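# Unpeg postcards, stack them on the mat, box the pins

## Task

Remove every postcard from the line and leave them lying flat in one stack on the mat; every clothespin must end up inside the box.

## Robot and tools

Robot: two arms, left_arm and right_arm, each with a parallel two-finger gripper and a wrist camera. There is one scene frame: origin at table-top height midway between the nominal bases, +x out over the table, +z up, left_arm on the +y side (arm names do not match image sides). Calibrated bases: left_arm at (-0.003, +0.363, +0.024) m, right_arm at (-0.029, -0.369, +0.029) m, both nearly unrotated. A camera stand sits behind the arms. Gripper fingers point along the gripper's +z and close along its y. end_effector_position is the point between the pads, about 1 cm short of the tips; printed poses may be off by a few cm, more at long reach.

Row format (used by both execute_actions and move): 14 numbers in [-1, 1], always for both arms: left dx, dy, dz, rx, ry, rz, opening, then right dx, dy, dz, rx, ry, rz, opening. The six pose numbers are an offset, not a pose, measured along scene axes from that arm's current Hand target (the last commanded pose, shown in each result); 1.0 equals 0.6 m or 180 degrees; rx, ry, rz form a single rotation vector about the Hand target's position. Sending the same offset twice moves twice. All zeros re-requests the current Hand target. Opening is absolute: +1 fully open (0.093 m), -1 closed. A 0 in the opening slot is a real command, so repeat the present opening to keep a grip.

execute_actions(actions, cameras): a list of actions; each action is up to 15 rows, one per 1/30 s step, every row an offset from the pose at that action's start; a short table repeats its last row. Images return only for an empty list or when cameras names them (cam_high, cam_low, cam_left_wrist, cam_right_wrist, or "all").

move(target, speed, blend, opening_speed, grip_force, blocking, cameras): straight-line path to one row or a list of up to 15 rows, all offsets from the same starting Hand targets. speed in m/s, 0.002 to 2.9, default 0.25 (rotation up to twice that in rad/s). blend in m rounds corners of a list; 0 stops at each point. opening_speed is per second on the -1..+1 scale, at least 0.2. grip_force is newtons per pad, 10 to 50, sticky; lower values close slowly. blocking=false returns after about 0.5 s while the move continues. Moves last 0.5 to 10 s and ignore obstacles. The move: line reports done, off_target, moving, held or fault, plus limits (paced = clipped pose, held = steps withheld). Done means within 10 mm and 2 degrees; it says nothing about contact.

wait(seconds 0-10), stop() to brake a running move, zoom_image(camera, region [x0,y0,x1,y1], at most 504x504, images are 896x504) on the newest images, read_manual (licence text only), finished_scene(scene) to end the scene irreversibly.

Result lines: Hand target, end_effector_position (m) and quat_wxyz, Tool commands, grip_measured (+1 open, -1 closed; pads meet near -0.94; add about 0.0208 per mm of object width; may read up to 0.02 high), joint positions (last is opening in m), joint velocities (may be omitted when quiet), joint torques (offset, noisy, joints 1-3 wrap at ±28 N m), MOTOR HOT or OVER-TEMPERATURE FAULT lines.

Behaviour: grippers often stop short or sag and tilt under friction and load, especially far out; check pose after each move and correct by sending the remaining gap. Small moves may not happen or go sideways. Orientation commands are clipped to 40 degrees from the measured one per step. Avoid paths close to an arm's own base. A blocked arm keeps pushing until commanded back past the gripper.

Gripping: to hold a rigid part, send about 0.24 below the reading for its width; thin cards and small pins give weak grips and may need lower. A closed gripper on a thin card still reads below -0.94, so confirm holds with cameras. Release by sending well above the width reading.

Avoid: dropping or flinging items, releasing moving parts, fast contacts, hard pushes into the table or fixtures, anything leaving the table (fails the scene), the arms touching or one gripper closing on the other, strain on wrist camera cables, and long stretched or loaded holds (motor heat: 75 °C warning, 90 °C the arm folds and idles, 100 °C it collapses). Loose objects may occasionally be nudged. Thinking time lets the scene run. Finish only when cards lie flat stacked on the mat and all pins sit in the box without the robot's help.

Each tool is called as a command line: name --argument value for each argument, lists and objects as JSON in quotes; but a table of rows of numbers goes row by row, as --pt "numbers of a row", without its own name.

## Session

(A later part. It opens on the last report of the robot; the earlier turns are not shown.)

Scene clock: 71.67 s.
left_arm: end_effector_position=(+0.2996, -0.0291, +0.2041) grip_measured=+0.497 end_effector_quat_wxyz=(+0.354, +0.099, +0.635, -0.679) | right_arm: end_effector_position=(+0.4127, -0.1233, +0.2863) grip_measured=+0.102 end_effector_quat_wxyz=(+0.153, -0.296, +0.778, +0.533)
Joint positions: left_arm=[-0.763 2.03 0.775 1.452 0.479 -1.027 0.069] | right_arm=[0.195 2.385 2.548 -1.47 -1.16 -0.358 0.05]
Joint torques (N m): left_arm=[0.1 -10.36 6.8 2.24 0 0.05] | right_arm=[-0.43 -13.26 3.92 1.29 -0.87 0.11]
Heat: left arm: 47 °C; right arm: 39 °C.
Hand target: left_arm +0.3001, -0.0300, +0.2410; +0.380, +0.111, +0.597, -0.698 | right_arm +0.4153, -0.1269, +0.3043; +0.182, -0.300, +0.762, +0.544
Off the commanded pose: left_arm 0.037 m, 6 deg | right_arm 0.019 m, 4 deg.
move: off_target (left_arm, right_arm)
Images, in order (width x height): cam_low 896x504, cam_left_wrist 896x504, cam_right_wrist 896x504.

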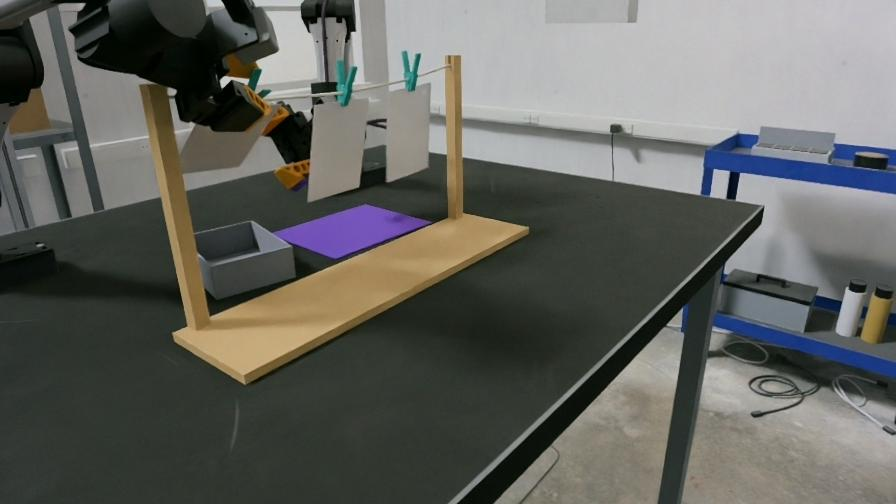

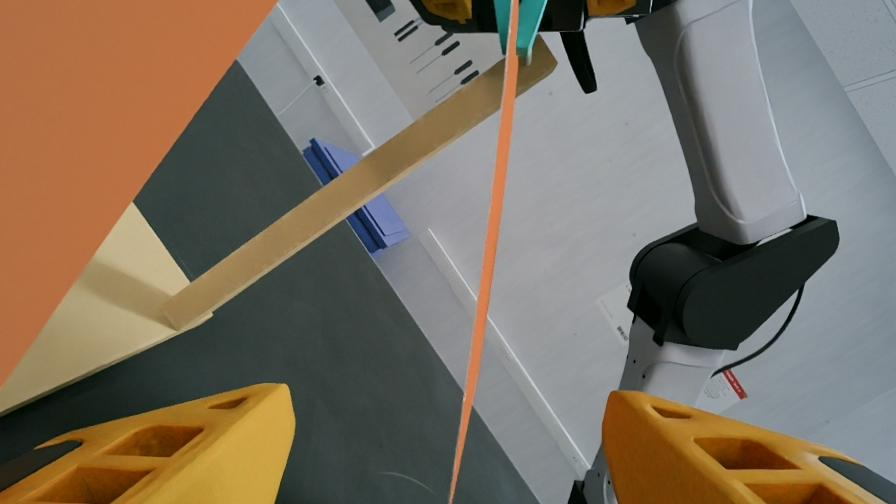

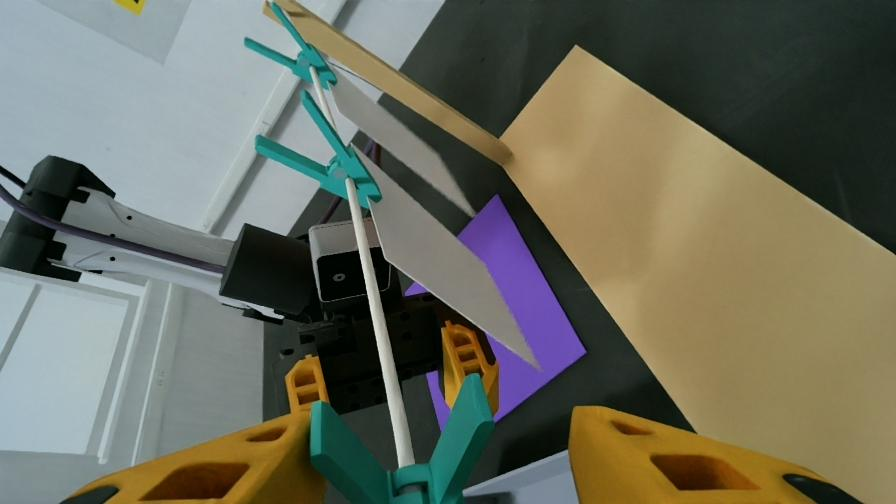

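move --target '[0.017,-0.058,0.012,0,0,0,0.5,0,0,0,0,0,0,0.1]' --speed 0.1 --cameras '["cam_left_wrist","cam_low","cam_right_wrist"]'

Scene clock: 73.10 s.
left_arm: end_effector_position=(+0.2996, -0.0608, +0.2448) grip_measured=+0.497 end_effector_quat_wxyz=(-0.368, -0.119, -0.596, +0.704) | right_arm: end_effector_position=(+0.4127, -0.1233, +0.2863) grip_measured=+0.102 end_effector_quat_wxyz=(+0.153, -0.296, +0.778, +0.533)
Joint positions: left_arm=[-0.814 2.041 0.921 1.417 0.459 -1.027 0.069] | right_arm=[0.195 2.385 2.548 -1.47 -1.16 -0.358 0.05]
Joint torques (N m): left_arm=[-0.66 -7.15 7.65 1.58 -0.33 0.22] | right_arm=[-0.43 -13.34 3.95 1.28 -0.87 0.11]
Heat: left arm: 47 °C; right arm: 39 °C.
Hand target: left_arm +0.3103, -0.0648, +0.2482; -0.380, -0.111, -0.597, +0.698 | right_arm +0.4153, -0.1269, +0.3043; +0.182, -0.300, +0.762, +0.544
Off the commanded pose: left_arm 0.012 m, 2 deg | right_arm 0.019 m, 4 deg.
move: off_target (left_arm, right_arm)
Images, in order (width x height): cam_low 896x504, cam_left_wrist 896x504, cam_right_wrist 896x504.

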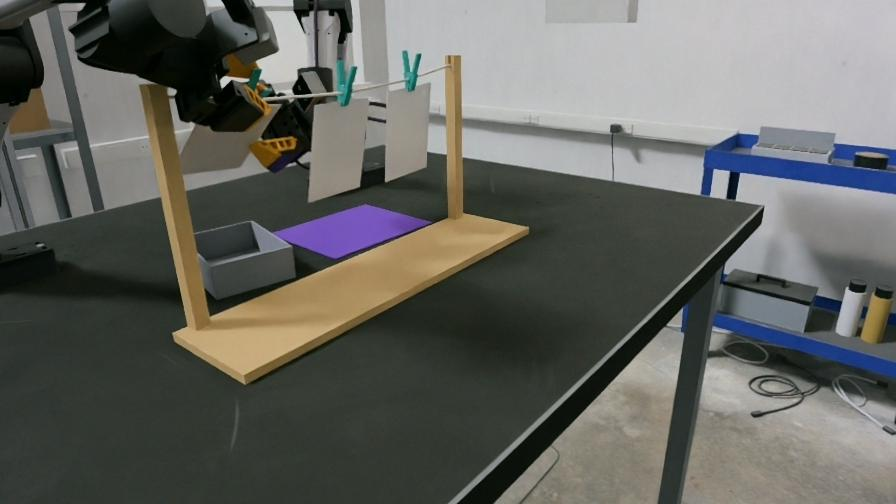

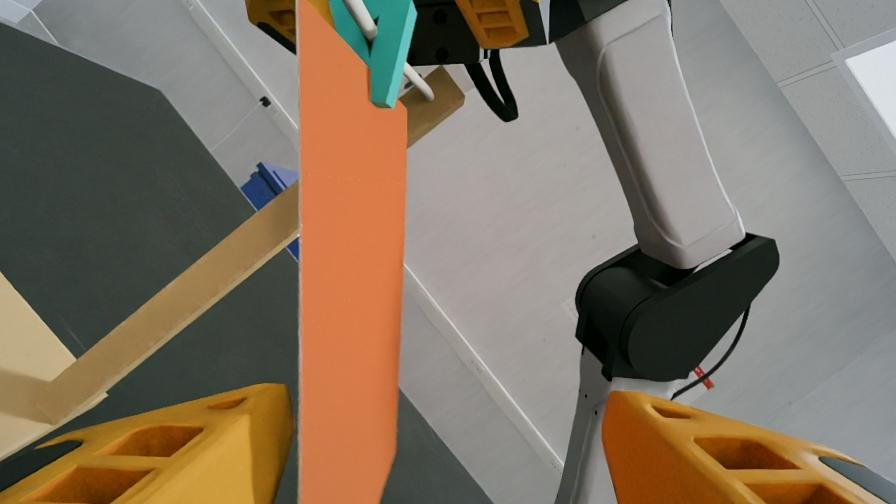

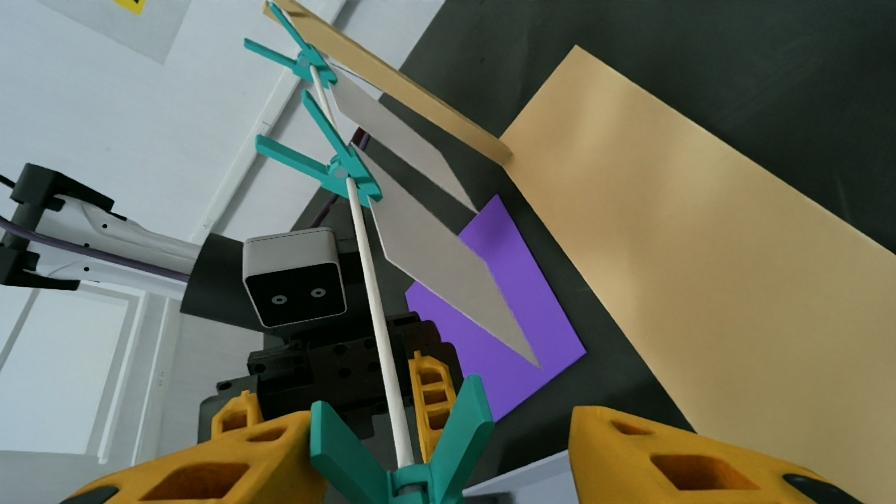

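move --target '[0.02,-0.005,-0.033,0,0,0,0.5,0,0,0,0,0,0,0.1]' --speed 0.06 --cameras '["cam_left_wrist"]'

Scene clock: 74.47 s.
left_arm: end_effector_position=(+0.3147, -0.0659, +0.2124) grip_measured=+0.497 end_effector_quat_wxyz=(-0.359, -0.108, -0.617, +0.691) | right_arm: end_effector_position=(+0.4127, -0.1233, +0.2863) grip_measured=+0.102 end_effector_quat_wxyz=(+0.153, -0.296, +0.778, +0.533)
Joint positions: left_arm=[-0.8 2.131 0.956 1.417 0.459 -1.027 0.069] | right_arm=[0.195 2.385 2.548 -1.47 -1.16 -0.358 0.05]
Joint torques (N m): left_arm=[0.18 -7.71 7.77 2.11 -0.13 0.14] | right_arm=[-0.49 -13.31 3.99 1.3 -0.87 0.1]
Heat: left arm: 47 °C; right arm: 40 °C.
Hand target: left_arm +0.3223, -0.0678, +0.2284; -0.380, -0.111, -0.597, +0.698 | right_arm +0.4153, -0.1269, +0.3043; +0.182, -0.300, +0.762, +0.544
Off the commanded pose: left_arm 0.018 m, 3 deg | right_arm 0.019 m, 4 deg.
move: off_target (left_arm, right_arm)
Images, in order (width x height): cam_left_wrist 896x504.

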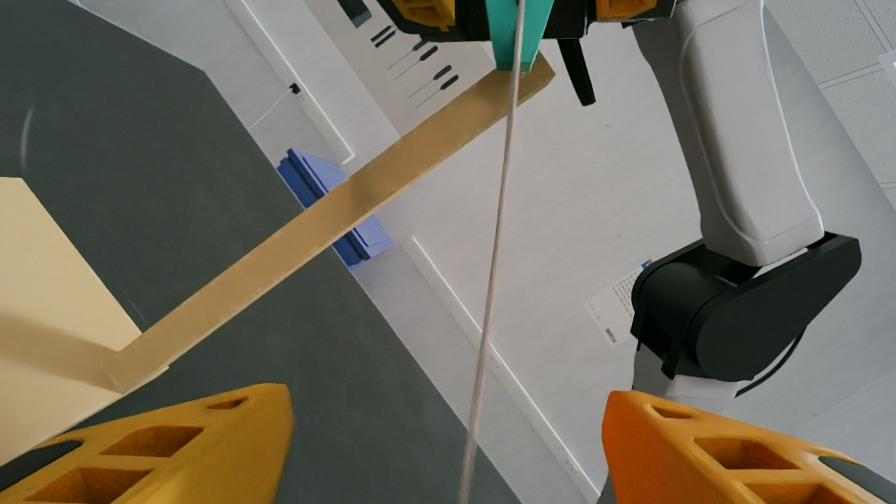

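move --target '[0,0,0,0,0,0,-1,0,0,0,0,0,0,0.1]' --grip_force '[15,30]' --cameras '["all"]'

Scene clock: 79.57 s.
left_arm: end_effector_position=(+0.3147, -0.0659, +0.2124) grip_measured=-0.408 end_effector_quat_wxyz=(-0.359, -0.108, -0.617, +0.691) | right_arm: end_effector_position=(+0.4129, -0.1233, +0.2863) grip_measured=+0.102 end_effector_quat_wxyz=(+0.154, -0.297, +0.778, +0.532)
Joint positions: left_arm=[-0.8 2.131 0.956 1.417 0.459 -1.027 0.026] | right_arm=[0.195 2.385 2.548 -1.468 -1.16 -0.358 0.05]
Joint velocities: left_arm=[-0.012 -0.007 -0.017 -0.022 -0.037 -0.11 -0.007] | right_arm=[within noise]
Joint torques (N m): left_arm=[0.17 -7.71 7.68 2.12 -0.14 0.14] | right_arm=[-0.46 -13.31 3.95 1.28 -0.87 0.11]
Heat: left arm: 47 °C; right arm: 41 °C.
Hand target: left_arm +0.3223, -0.0678, +0.2284; -0.380, -0.111, -0.597, +0.698 | right_arm +0.4153, -0.1269, +0.3043; +0.182, -0.300, +0.762, +0.544
Off the commanded pose: left_arm 0.018 m, 3 deg | right_arm 0.018 m, 4 deg.
grip_force (N): 15, 30
move: moving (left_arm; no rest 5 s after the path's end), off_target (right_arm)

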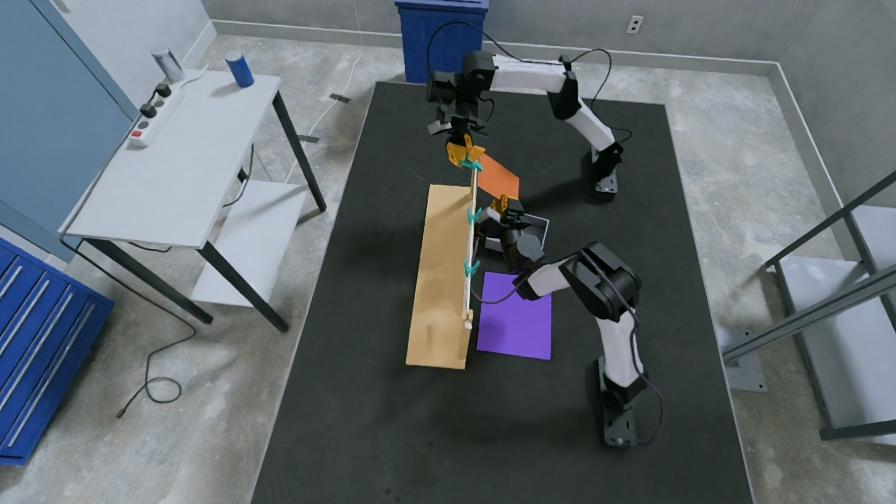

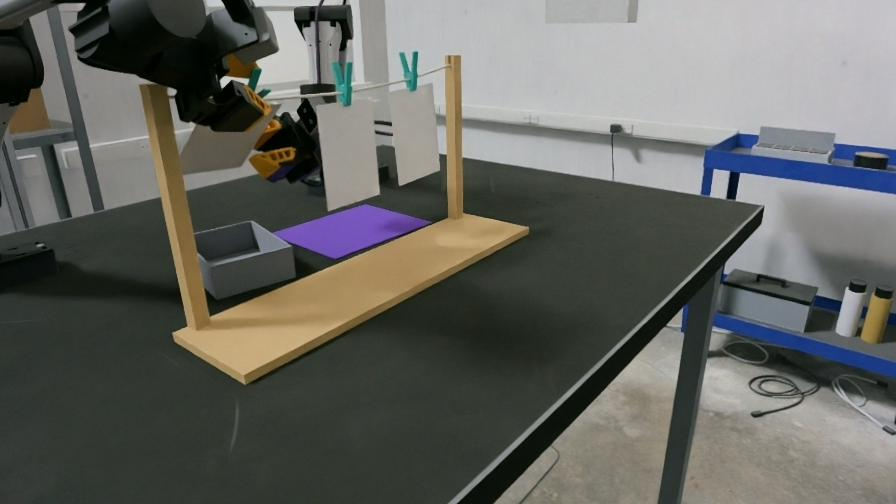

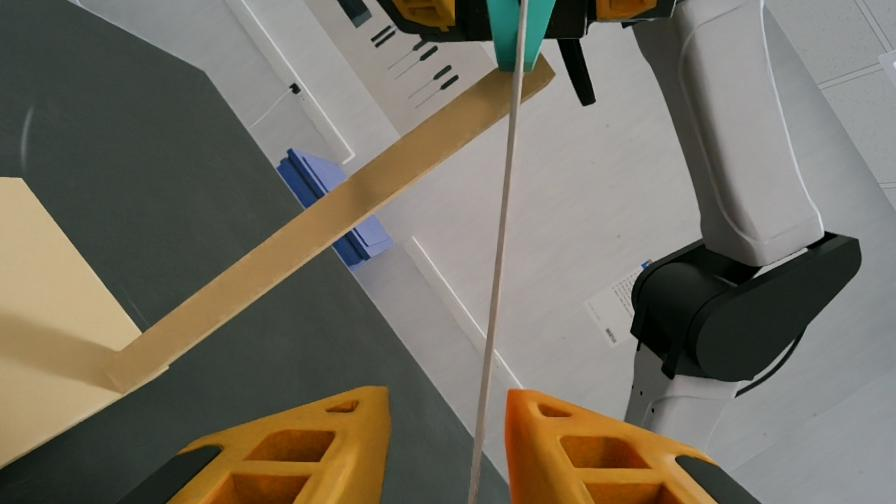

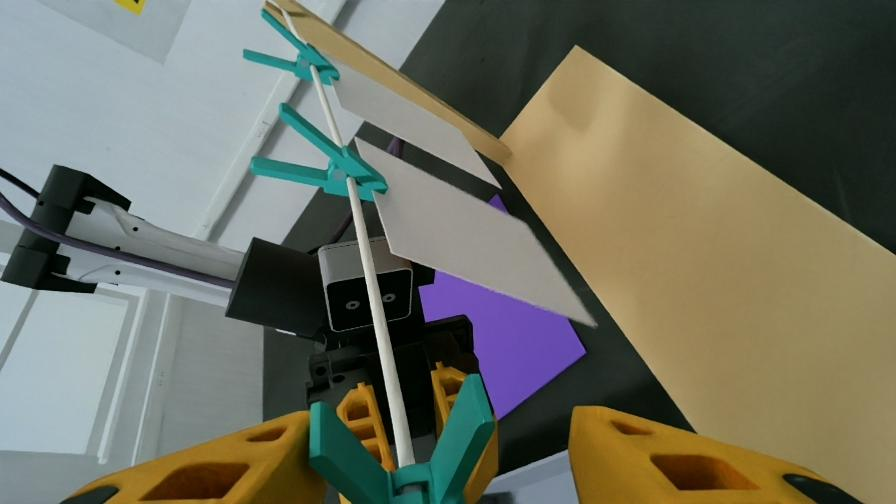

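move --target '[-0.01,0,0.014,0,0,0,-0.4,0,0,0,0,0,0,0.1]' --speed 0.05 --cameras '["cam_left_wrist"]'

Scene clock: 80.77 s.
left_arm: end_effector_position=(+0.3147, -0.0659, +0.2124) grip_measured=-0.403 end_effector_quat_wxyz=(-0.359, -0.108, -0.617, +0.691) | right_arm: end_effector_position=(+0.4129, -0.1233, +0.2863) grip_measured=+0.102 end_effector_quat_wxyz=(+0.154, -0.297, +0.778, +0.532)
Joint positions: left_arm=[-0.8 2.131 0.956 1.417 0.459 -1.027 0.026] | right_arm=[0.195 2.385 2.548 -1.468 -1.16 -0.358 0.05]
Joint torques (N m): left_arm=[-0.8 -10.71 6.52 1.9 -0.26 0.19] | right_arm=[-0.46 -13.27 3.92 1.28 -0.87 0.12]
Heat: left arm: 47 °C; right arm: 41 °C.
Hand target: left_arm +0.3163, -0.0678, +0.2368; -0.380, -0.111, -0.597, +0.698 | right_arm +0.4153, -0.1269, +0.3043; +0.182, -0.300, +0.762, +0.544
Off the commanded pose: left_arm 0.025 m, 3 deg | right_arm 0.018 m, 4 deg.
grip_force (N): 15, 30
move: off_target (left_arm, right_arm)
Images, in order (width x height): cam_left_wrist 896x504.

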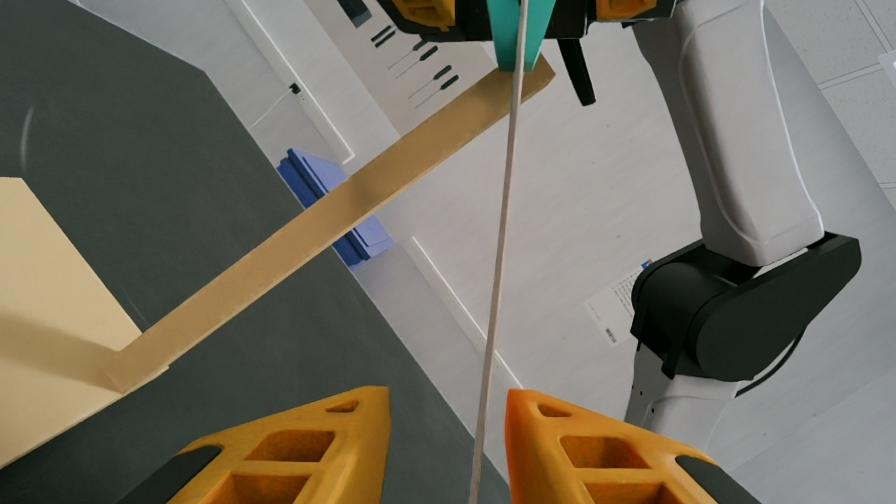

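move --target '[0,0,0,0,0,0,-1,0,0,0,0,0,0,0.1]' --cameras '["cam_left_wrist"]'

wait --seconds 3 --cameras '["cam_left_wrist","cam_right_wrist","cam_low"]'

Scene clock: 84.53 s.
left_arm: end_effector_position=(+0.3147, -0.0659, +0.2124) grip_measured=-0.963 end_effector_quat_wxyz=(-0.359, -0.108, -0.617, +0.691) | right_arm: end_effector_position=(+0.4128, -0.1232, +0.2866) grip_measured=+0.102 end_effector_quat_wxyz=(+0.154, -0.297, +0.777, +0.533)
Joint positions: left_arm=[-0.8 2.131 0.956 1.417 0.459 -1.027 0] | right_arm=[0.195 2.385 2.548 -1.468 -1.161 -0.358 0.05]
Joint torques (N m): left_arm=[-0.79 -10.69 6.49 1.91 -0.25 0.19] | right_arm=[-0.42 -13.29 3.92 1.29 -0.85 0.14]
Heat: left arm: 47 °C; right arm: 42 °C.
Hand target: left_arm +0.3163, -0.0678, +0.2368; -0.380, -0.111, -0.597, +0.698 | right_arm +0.4153, -0.1269, +0.3043; +0.182, -0.300, +0.762, +0.544
Off the commanded pose: left_arm 0.025 m, 3 deg | right_arm 0.018 m, 4 deg.
grip_force (N): 15, 30
move: off_target (left_arm, right_arm)
Images, in order (width x height): cam_left_wrist 896x504.

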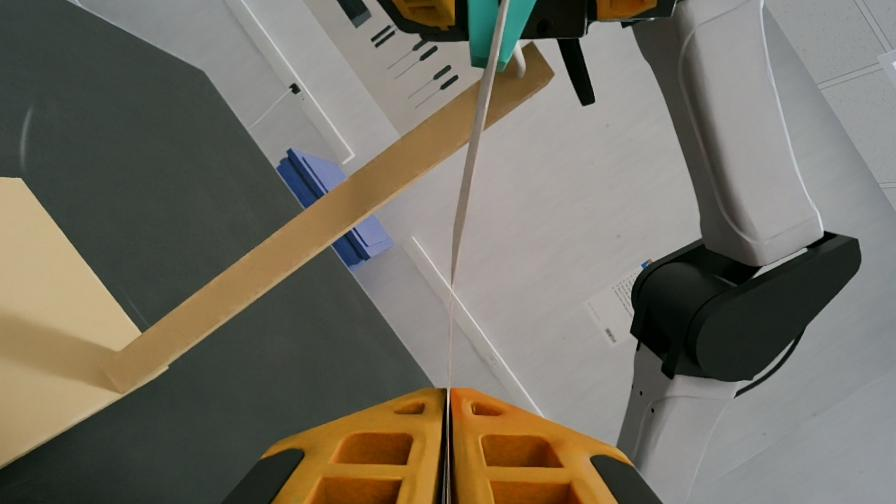

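Scene clock: 87.53 s.
left_arm: end_effector_position=(+0.3147, -0.0659, +0.2124) grip_measured=-0.966 end_effector_quat_wxyz=(-0.359, -0.108, -0.617, +0.691) | right_arm: end_effector_position=(+0.4128, -0.1232, +0.2866) grip_measured=+0.102 end_effector_quat_wxyz=(+0.154, -0.297, +0.777, +0.533)
Joint positions: left_arm=[-0.8 2.131 0.956 1.417 0.459 -1.027 0] | right_arm=[0.195 2.385 2.548 -1.468 -1.161 -0.358 0.05]
Joint torques (N m): left_arm=[-0.75 -10.67 6.5 1.9 -0.25 0.18] | right_arm=[-0.43 -13.33 3.9 1.28 -0.85 0.11]
Heat: left arm: 47 °C; right arm: 43 °C.
Hand target: left_arm +0.3163, -0.0678, +0.2368; -0.380, -0.111, -0.597, +0.698 | right_arm +0.4153, -0.1269, +0.3043; +0.182, -0.300, +0.762, +0.544
Tool commands: left_gripper/opening=-1.0 right_gripper/opening=+0.1
Off the commanded pose: left_arm 0.025 m, 3 deg | right_arm 0.018 m, 4 deg.
grip_force (N): 15, 30
wait: 3.00 s; at rest by 0.17 s
Images, in order (width x height): cam_low 896x504, cam_left_wrist 896x504, cam_right_wrist 896x504.

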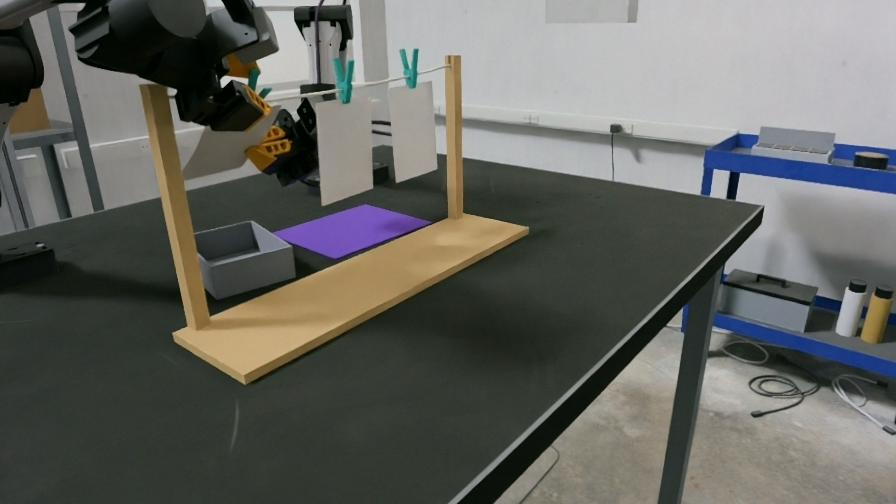

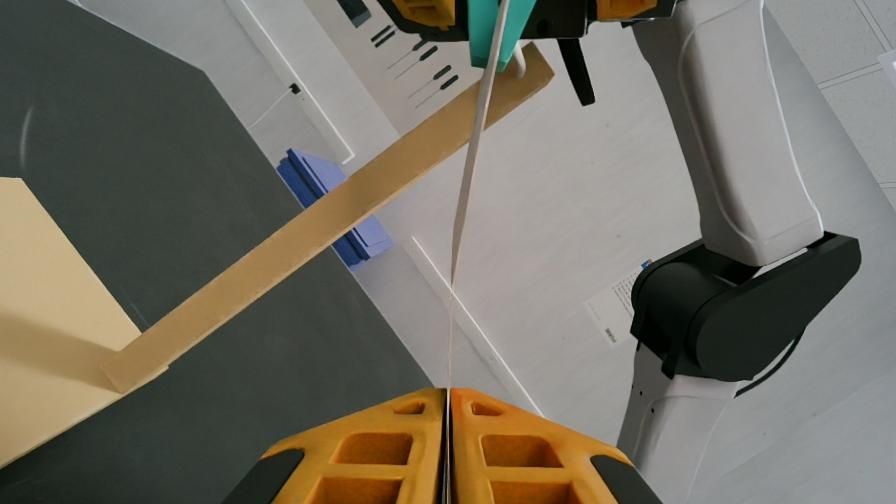

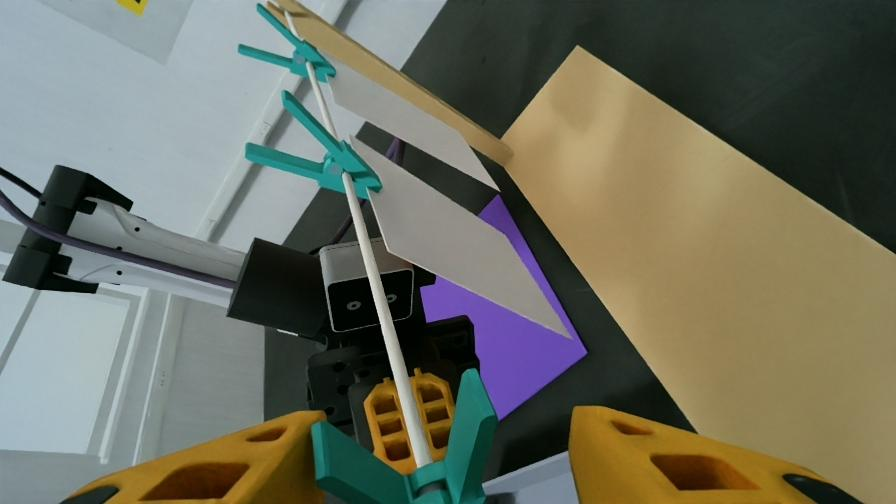

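move --target '[0,0,0,0,0,0,-1,0.003,0.004,0.03,0,0,0,0.1]' --speed 0.04 --cameras '["cam_right_wrist","cam_left_wrist"]'

Scene clock: 89.40 s.
left_arm: end_effector_position=(+0.3153, -0.0654, +0.2124) grip_measured=-0.966 end_effector_quat_wxyz=(-0.360, -0.108, -0.617, +0.691) | right_arm: end_effector_position=(+0.4185, -0.1220, +0.3051) grip_measured=+0.102 end_effector_quat_wxyz=(+0.173, -0.296, +0.774, +0.532)
Joint positions: left_arm=[-0.798 2.131 0.956 1.417 0.459 -1.027 0] | right_arm=[0.195 2.407 2.654 -1.47 -1.161 -0.304 0.05]
Joint torques (N m): left_arm=[-0.72 -10.63 6.5 1.9 -0.25 0.19] | right_arm=[-0.05 -11.36 8.14 0.88 -0.82 0.12]
Heat: left arm: 47 °C; right arm: 43 °C.
Hand target: left_arm +0.3163, -0.0678, +0.2368; -0.380, -0.111, -0.597, +0.698 | right_arm +0.4171, -0.1245, +0.3223; +0.182, -0.300, +0.762, +0.544
Off the commanded pose: left_arm 0.025 m, 3 deg | right_arm 0.017 m, 2 deg.
grip_force (N): 15, 30
move: off_target (left_arm, right_arm)
Images, in order (width x height): cam_left_wrist 896x504, cam_right_wrist 896x504.

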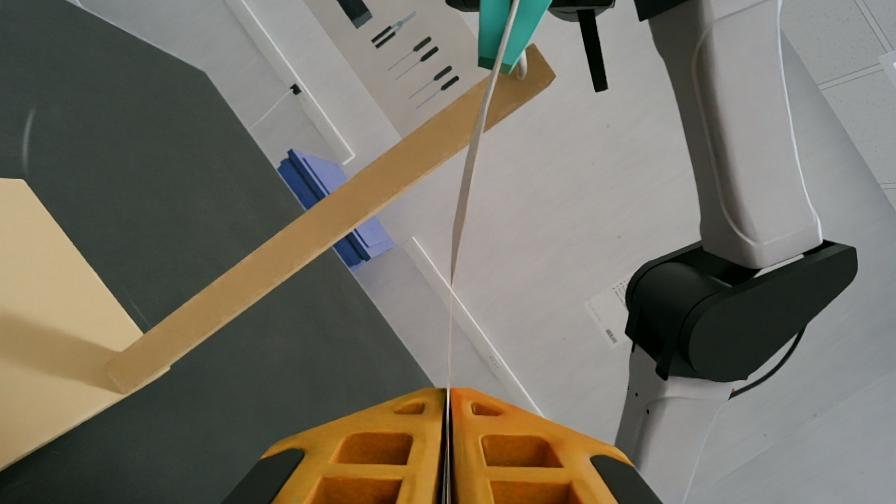

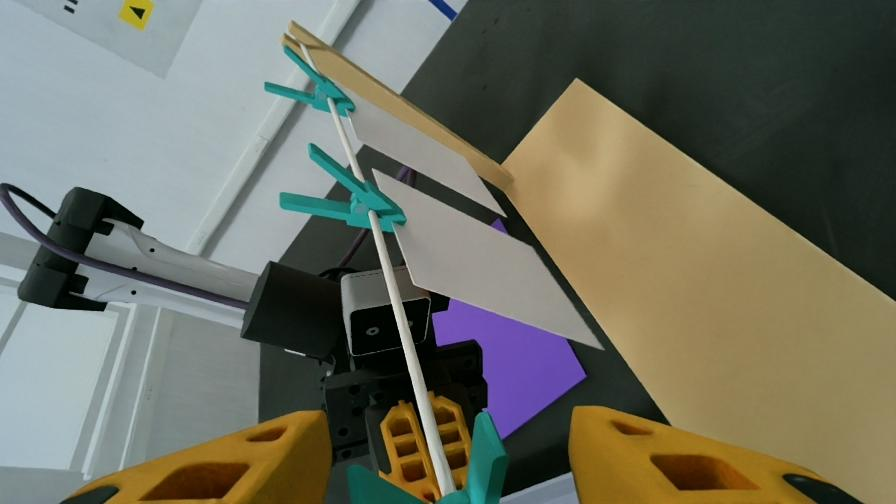

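move --target '[0,0,0,0,0,0,-1,-0.012,0,-0.014,0,0,0,0.1]' --speed 0.04 --cameras '["cam_right_wrist"]'

Scene clock: 90.97 s.
left_arm: end_effector_position=(+0.3147, -0.0659, +0.2124) grip_measured=-0.966 end_effector_quat_wxyz=(-0.359, -0.108, -0.617, +0.691) | right_arm: end_effector_position=(+0.4123, -0.1229, +0.2854) grip_measured=+0.102 end_effector_quat_wxyz=(+0.138, -0.275, +0.784, +0.540)
Joint positions: left_arm=[-0.8 2.131 0.956 1.417 0.459 -1.027 0] | right_arm=[0.195 2.384 2.537 -1.465 -1.167 -0.307 0.05]
Joint torques (N m): left_arm=[-0.72 -10.67 6.5 1.91 -0.26 0.2] | right_arm=[0.14 -15.47 4.18 1.28 -0.75 -0.15]
Heat: left arm: 47 °C; right arm: 44 °C.
Hand target: left_arm +0.3163, -0.0678, +0.2368; -0.380, -0.111, -0.597, +0.698 | right_arm +0.4099, -0.1245, +0.3139; +0.182, -0.300, +0.762, +0.544
Off the commanded pose: left_arm 0.025 m, 3 deg | right_arm 0.029 m, 6 deg.
grip_force (N): 15, 30
move: off_target (left_arm, right_arm)
Images, in order (width x height): cam_right_wrist 896x504.

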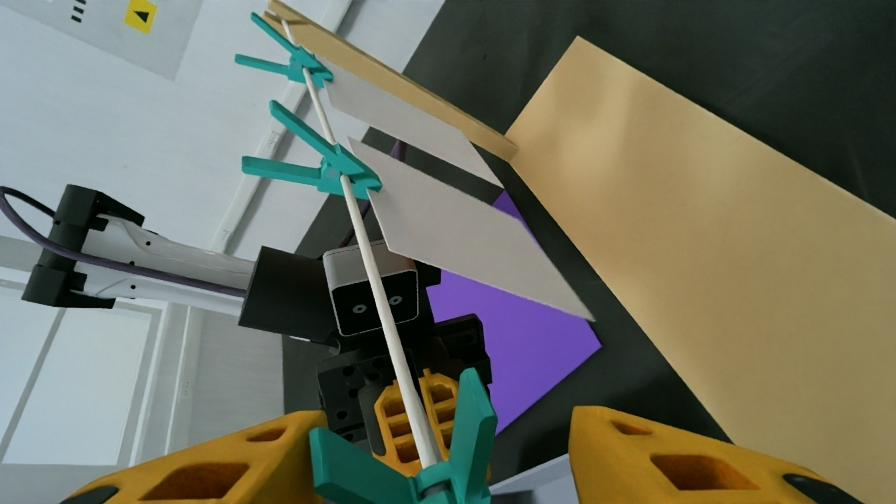

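move --target '[0,0,0,0,0,0,-1,0,0,0.008,0,0,0,0.1]' --speed 0.04 --cameras '["cam_right_wrist"]'

Scene clock: 92.20 s.
left_arm: end_effector_position=(+0.3147, -0.0659, +0.2124) grip_measured=-0.966 end_effector_quat_wxyz=(-0.359, -0.108, -0.617, +0.691) | right_arm: end_effector_position=(+0.4123, -0.1229, +0.2854) grip_measured=+0.102 end_effector_quat_wxyz=(+0.138, -0.277, +0.783, +0.540)
Joint positions: left_arm=[-0.8 2.131 0.956 1.417 0.459 -1.027 0] | right_arm=[0.195 2.384 2.537 -1.465 -1.167 -0.31 0.05]
Joint torques (N m): left_arm=[-0.79 -10.67 6.52 1.91 -0.25 0.2] | right_arm=[0.1 -15.28 5.96 1.17 -0.76 -0.03]
Heat: left arm: 47 °C; right arm: 44 °C.
Hand target: left_arm +0.3163, -0.0678, +0.2368; -0.380, -0.111, -0.597, +0.698 | right_arm +0.4099, -0.1245, +0.3187; +0.182, -0.300, +0.762, +0.544
Off the commanded pose: left_arm 0.025 m, 3 deg | right_arm 0.033 m, 6 deg.
grip_force (N): 15, 30
move: off_target (left_arm, right_arm)
Images, in order (width x height): cam_right_wrist 896x504.

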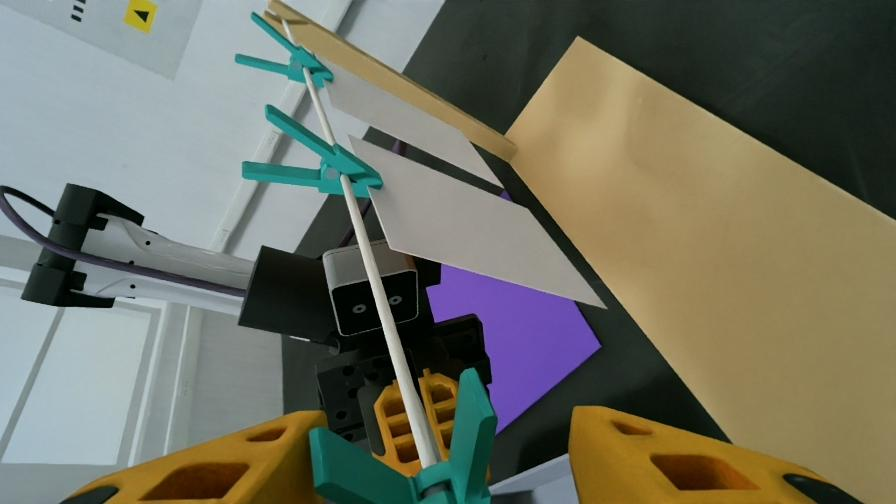

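move --target '[0,0,0,0,0,0,-1,-0.004,0,0.006,0,0,0,0.1]' --speed 0.03 --cameras '["cam_right_wrist"]'

Scene clock: 93.30 s.
left_arm: end_effector_position=(+0.3147, -0.0659, +0.2124) grip_measured=-0.966 end_effector_quat_wxyz=(-0.359, -0.108, -0.617, +0.691) | right_arm: end_effector_position=(+0.4116, -0.1230, +0.2875) grip_measured=+0.102 end_effector_quat_wxyz=(+0.140, -0.278, +0.783, +0.539)
Joint positions: left_arm=[-0.8 2.131 0.956 1.417 0.459 -1.027 0] | right_arm=[0.195 2.379 2.537 -1.465 -1.167 -0.31 0.05]
Joint torques (N m): left_arm=[-0.83 -10.74 6.54 1.91 -0.26 0.19] | right_arm=[0.2 -15.45 6.02 1.15 -0.76 -0.01]
Heat: left arm: 47 °C; right arm: 44 °C.
Hand target: left_arm +0.3163, -0.0678, +0.2368; -0.380, -0.111, -0.597, +0.698 | right_arm +0.4075, -0.1245, +0.3223; +0.182, -0.300, +0.762, +0.544
Off the commanded pose: left_arm 0.025 m, 3 deg | right_arm 0.035 m, 6 deg.
grip_force (N): 15, 30
move: off_target (left_arm, right_arm)
Images, in order (width x height): cam_right_wrist 896x504.

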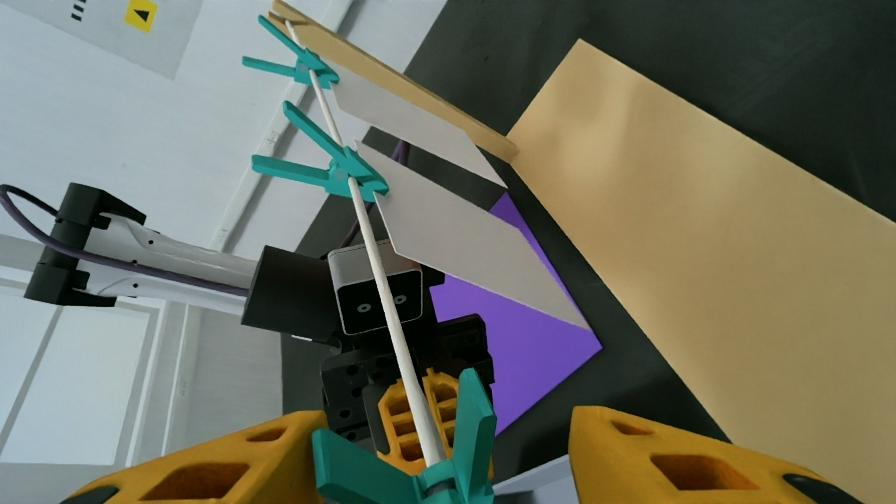

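move --target '[0,0,0,0,0,0,-1,0.004,0,0.008,0,0,0,0.1]' --speed 0.03 --cameras '["cam_right_wrist"]'

Scene clock: 94.57 s.
left_arm: end_effector_position=(+0.3153, -0.0654, +0.2124) grip_measured=-0.966 end_effector_quat_wxyz=(-0.360, -0.108, -0.617, +0.691) | right_arm: end_effector_position=(+0.4133, -0.1227, +0.3033) grip_measured=+0.102 end_effector_quat_wxyz=(+0.164, -0.292, +0.775, +0.536)
Joint positions: left_arm=[-0.798 2.131 0.956 1.417 0.459 -1.027 0] | right_arm=[0.195 2.379 2.596 -1.465 -1.167 -0.309 0.05]
Joint torques (N m): left_arm=[-0.73 -10.67 6.5 1.91 -0.26 0.19] | right_arm=[0.13 -12.37 8.18 0.89 -0.75 0.11]
Heat: left arm: 47 °C; right arm: 44 °C.
Hand target: left_arm +0.3163, -0.0678, +0.2368; -0.380, -0.111, -0.597, +0.698 | right_arm +0.4099, -0.1245, +0.3271; +0.182, -0.300, +0.762, +0.544
Off the commanded pose: left_arm 0.025 m, 3 deg | right_arm 0.024 m, 3 deg.
grip_force (N): 15, 30
move: off_target (left_arm, right_arm)
Images, in order (width x height): cam_right_wrist 896x504.

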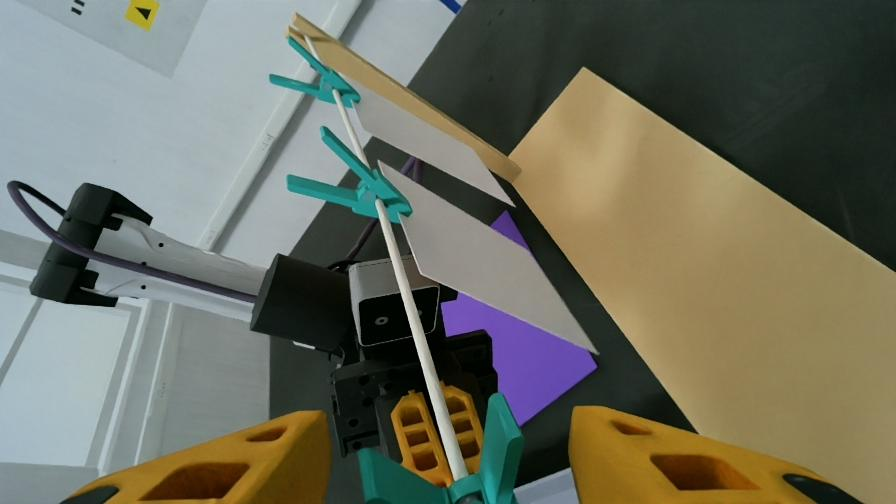

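move --target '[0,0,0,0,0,0,-1,0,0,0,0,0,0,-0.5]' --grip_force '[30,40]' --opening_speed 0.4 --cameras '["cam_right_wrist","cam_left_wrist","cam_low"]'

Scene clock: 97.00 s.
left_arm: end_effector_position=(+0.3113, -0.0683, +0.2124) grip_measured=-0.978 end_effector_quat_wxyz=(-0.357, -0.111, -0.617, +0.693) | right_arm: end_effector_position=(+0.4133, -0.1227, +0.3033) grip_measured=-0.493 end_effector_quat_wxyz=(+0.163, -0.291, +0.776, +0.536)
Joint positions: left_arm=[-0.807 2.131 0.956 1.417 0.459 -1.027 0] | right_arm=[0.195 2.379 2.596 -1.465 -1.167 -0.307 0.022]
Joint torques (N m): left_arm=[-0.66 -10.67 6.53 1.9 -0.24 0.2] | right_arm=[0.13 -12.38 8.24 0.89 -0.75 0.09]
Heat: left arm: 47 °C; right arm: 44 °C.
Hand target: left_arm +0.3163, -0.0678, +0.2368; -0.380, -0.111, -0.597, +0.698 | right_arm +0.4099, -0.1245, +0.3271; +0.182, -0.300, +0.762, +0.544
Off the commanded pose: left_arm 0.025 m, 4 deg | right_arm 0.024 m, 3 deg.
grip_force (N): 30, 40
move: off_target (left_arm, right_arm)
Images, in order (width x height): cam_low 896x504, cam_left_wrist 896x504, cam_right_wrist 896x504.

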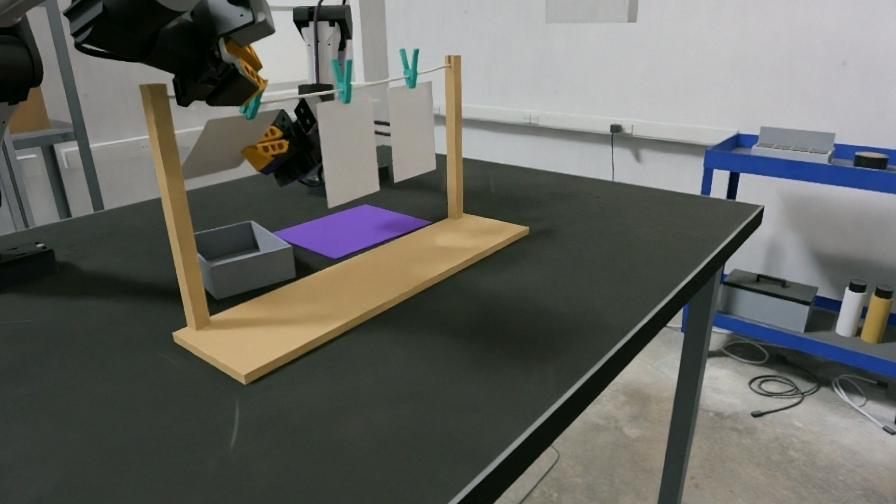

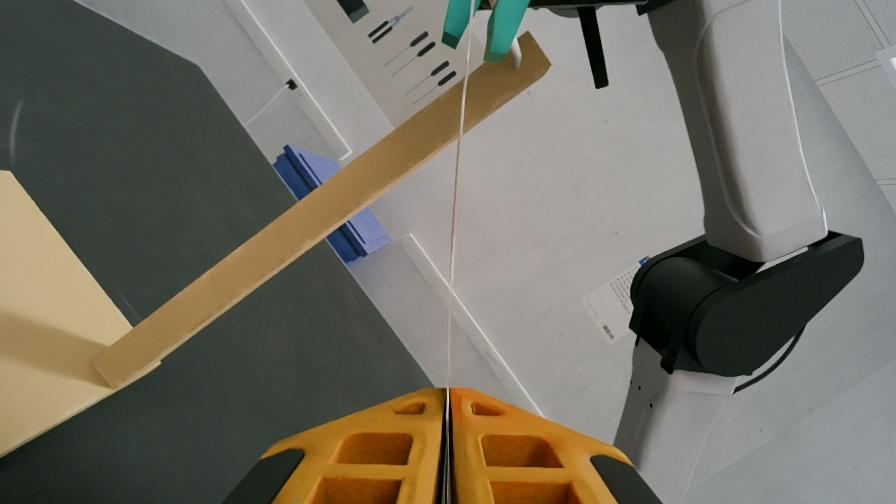

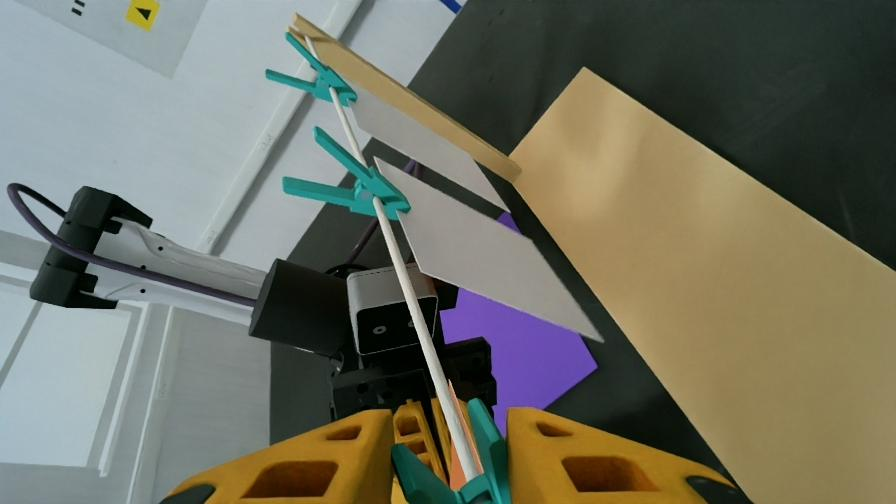

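move --target '[0,0,0,0,0,0,-1,0,0,0,0,0,0,-0.65]' --opening_speed 0.4 --cameras '["cam_right_wrist","cam_left_wrist"]'

Scene clock: 98.57 s.
left_arm: end_effector_position=(+0.3113, -0.0683, +0.2124) grip_measured=-0.978 end_effector_quat_wxyz=(-0.357, -0.111, -0.617, +0.693) | right_arm: end_effector_position=(+0.4135, -0.1232, +0.3037) grip_measured=-0.648 end_effector_quat_wxyz=(+0.164, -0.290, +0.775, +0.537)
Joint positions: left_arm=[-0.807 2.131 0.956 1.417 0.459 -1.027 0] | right_arm=[0.194 2.379 2.596 -1.465 -1.17 -0.307 0.014]
Joint torques (N m): left_arm=[-0.7 -10.67 6.45 1.91 -0.26 0.19] | right_arm=[0.14 -12.37 8.29 0.89 -0.73 0.1]
Heat: left arm: 47 °C; right arm: 44 °C.
Hand target: left_arm +0.3163, -0.0678, +0.2368; -0.380, -0.111, -0.597, +0.698 | right_arm +0.4099, -0.1245, +0.3271; +0.182, -0.300, +0.762, +0.544
Off the commanded pose: left_arm 0.025 m, 4 deg | right_arm 0.024 m, 3 deg.
grip_force (N): 30, 40
move: off_target (left_arm, right_arm)
Images, in order (width x height): cam_left_wrist 896x504, cam_right_wrist 896x504.

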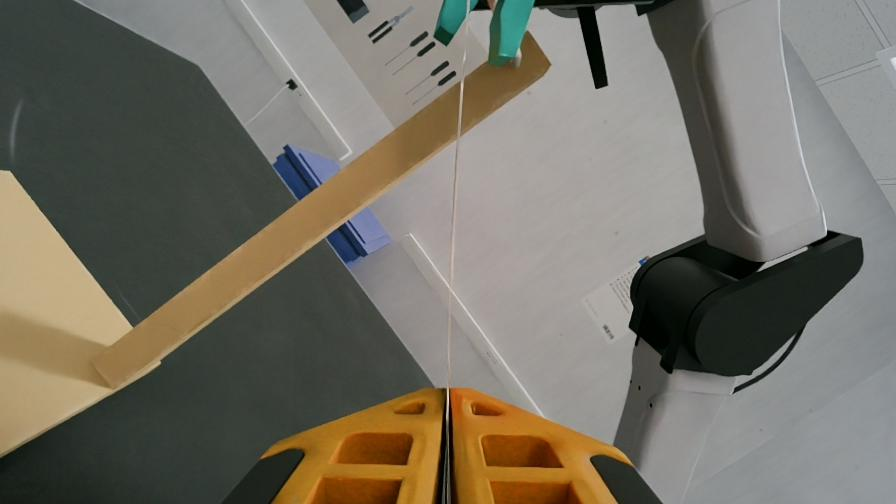

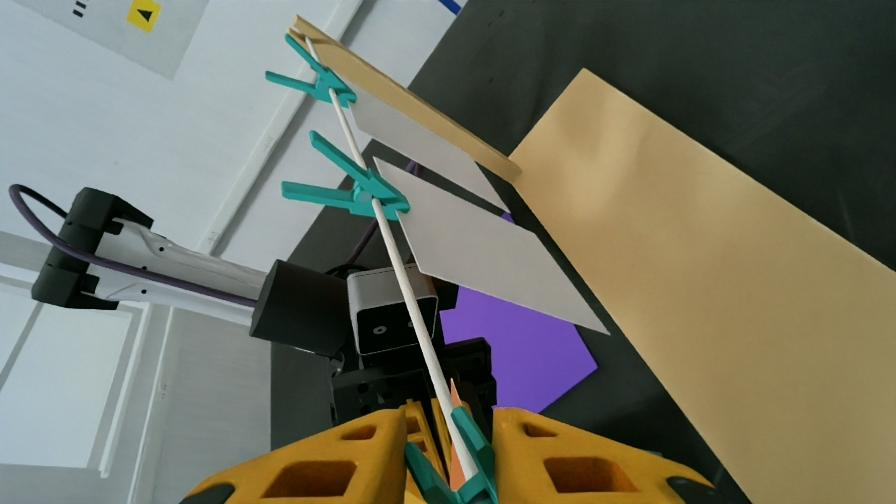

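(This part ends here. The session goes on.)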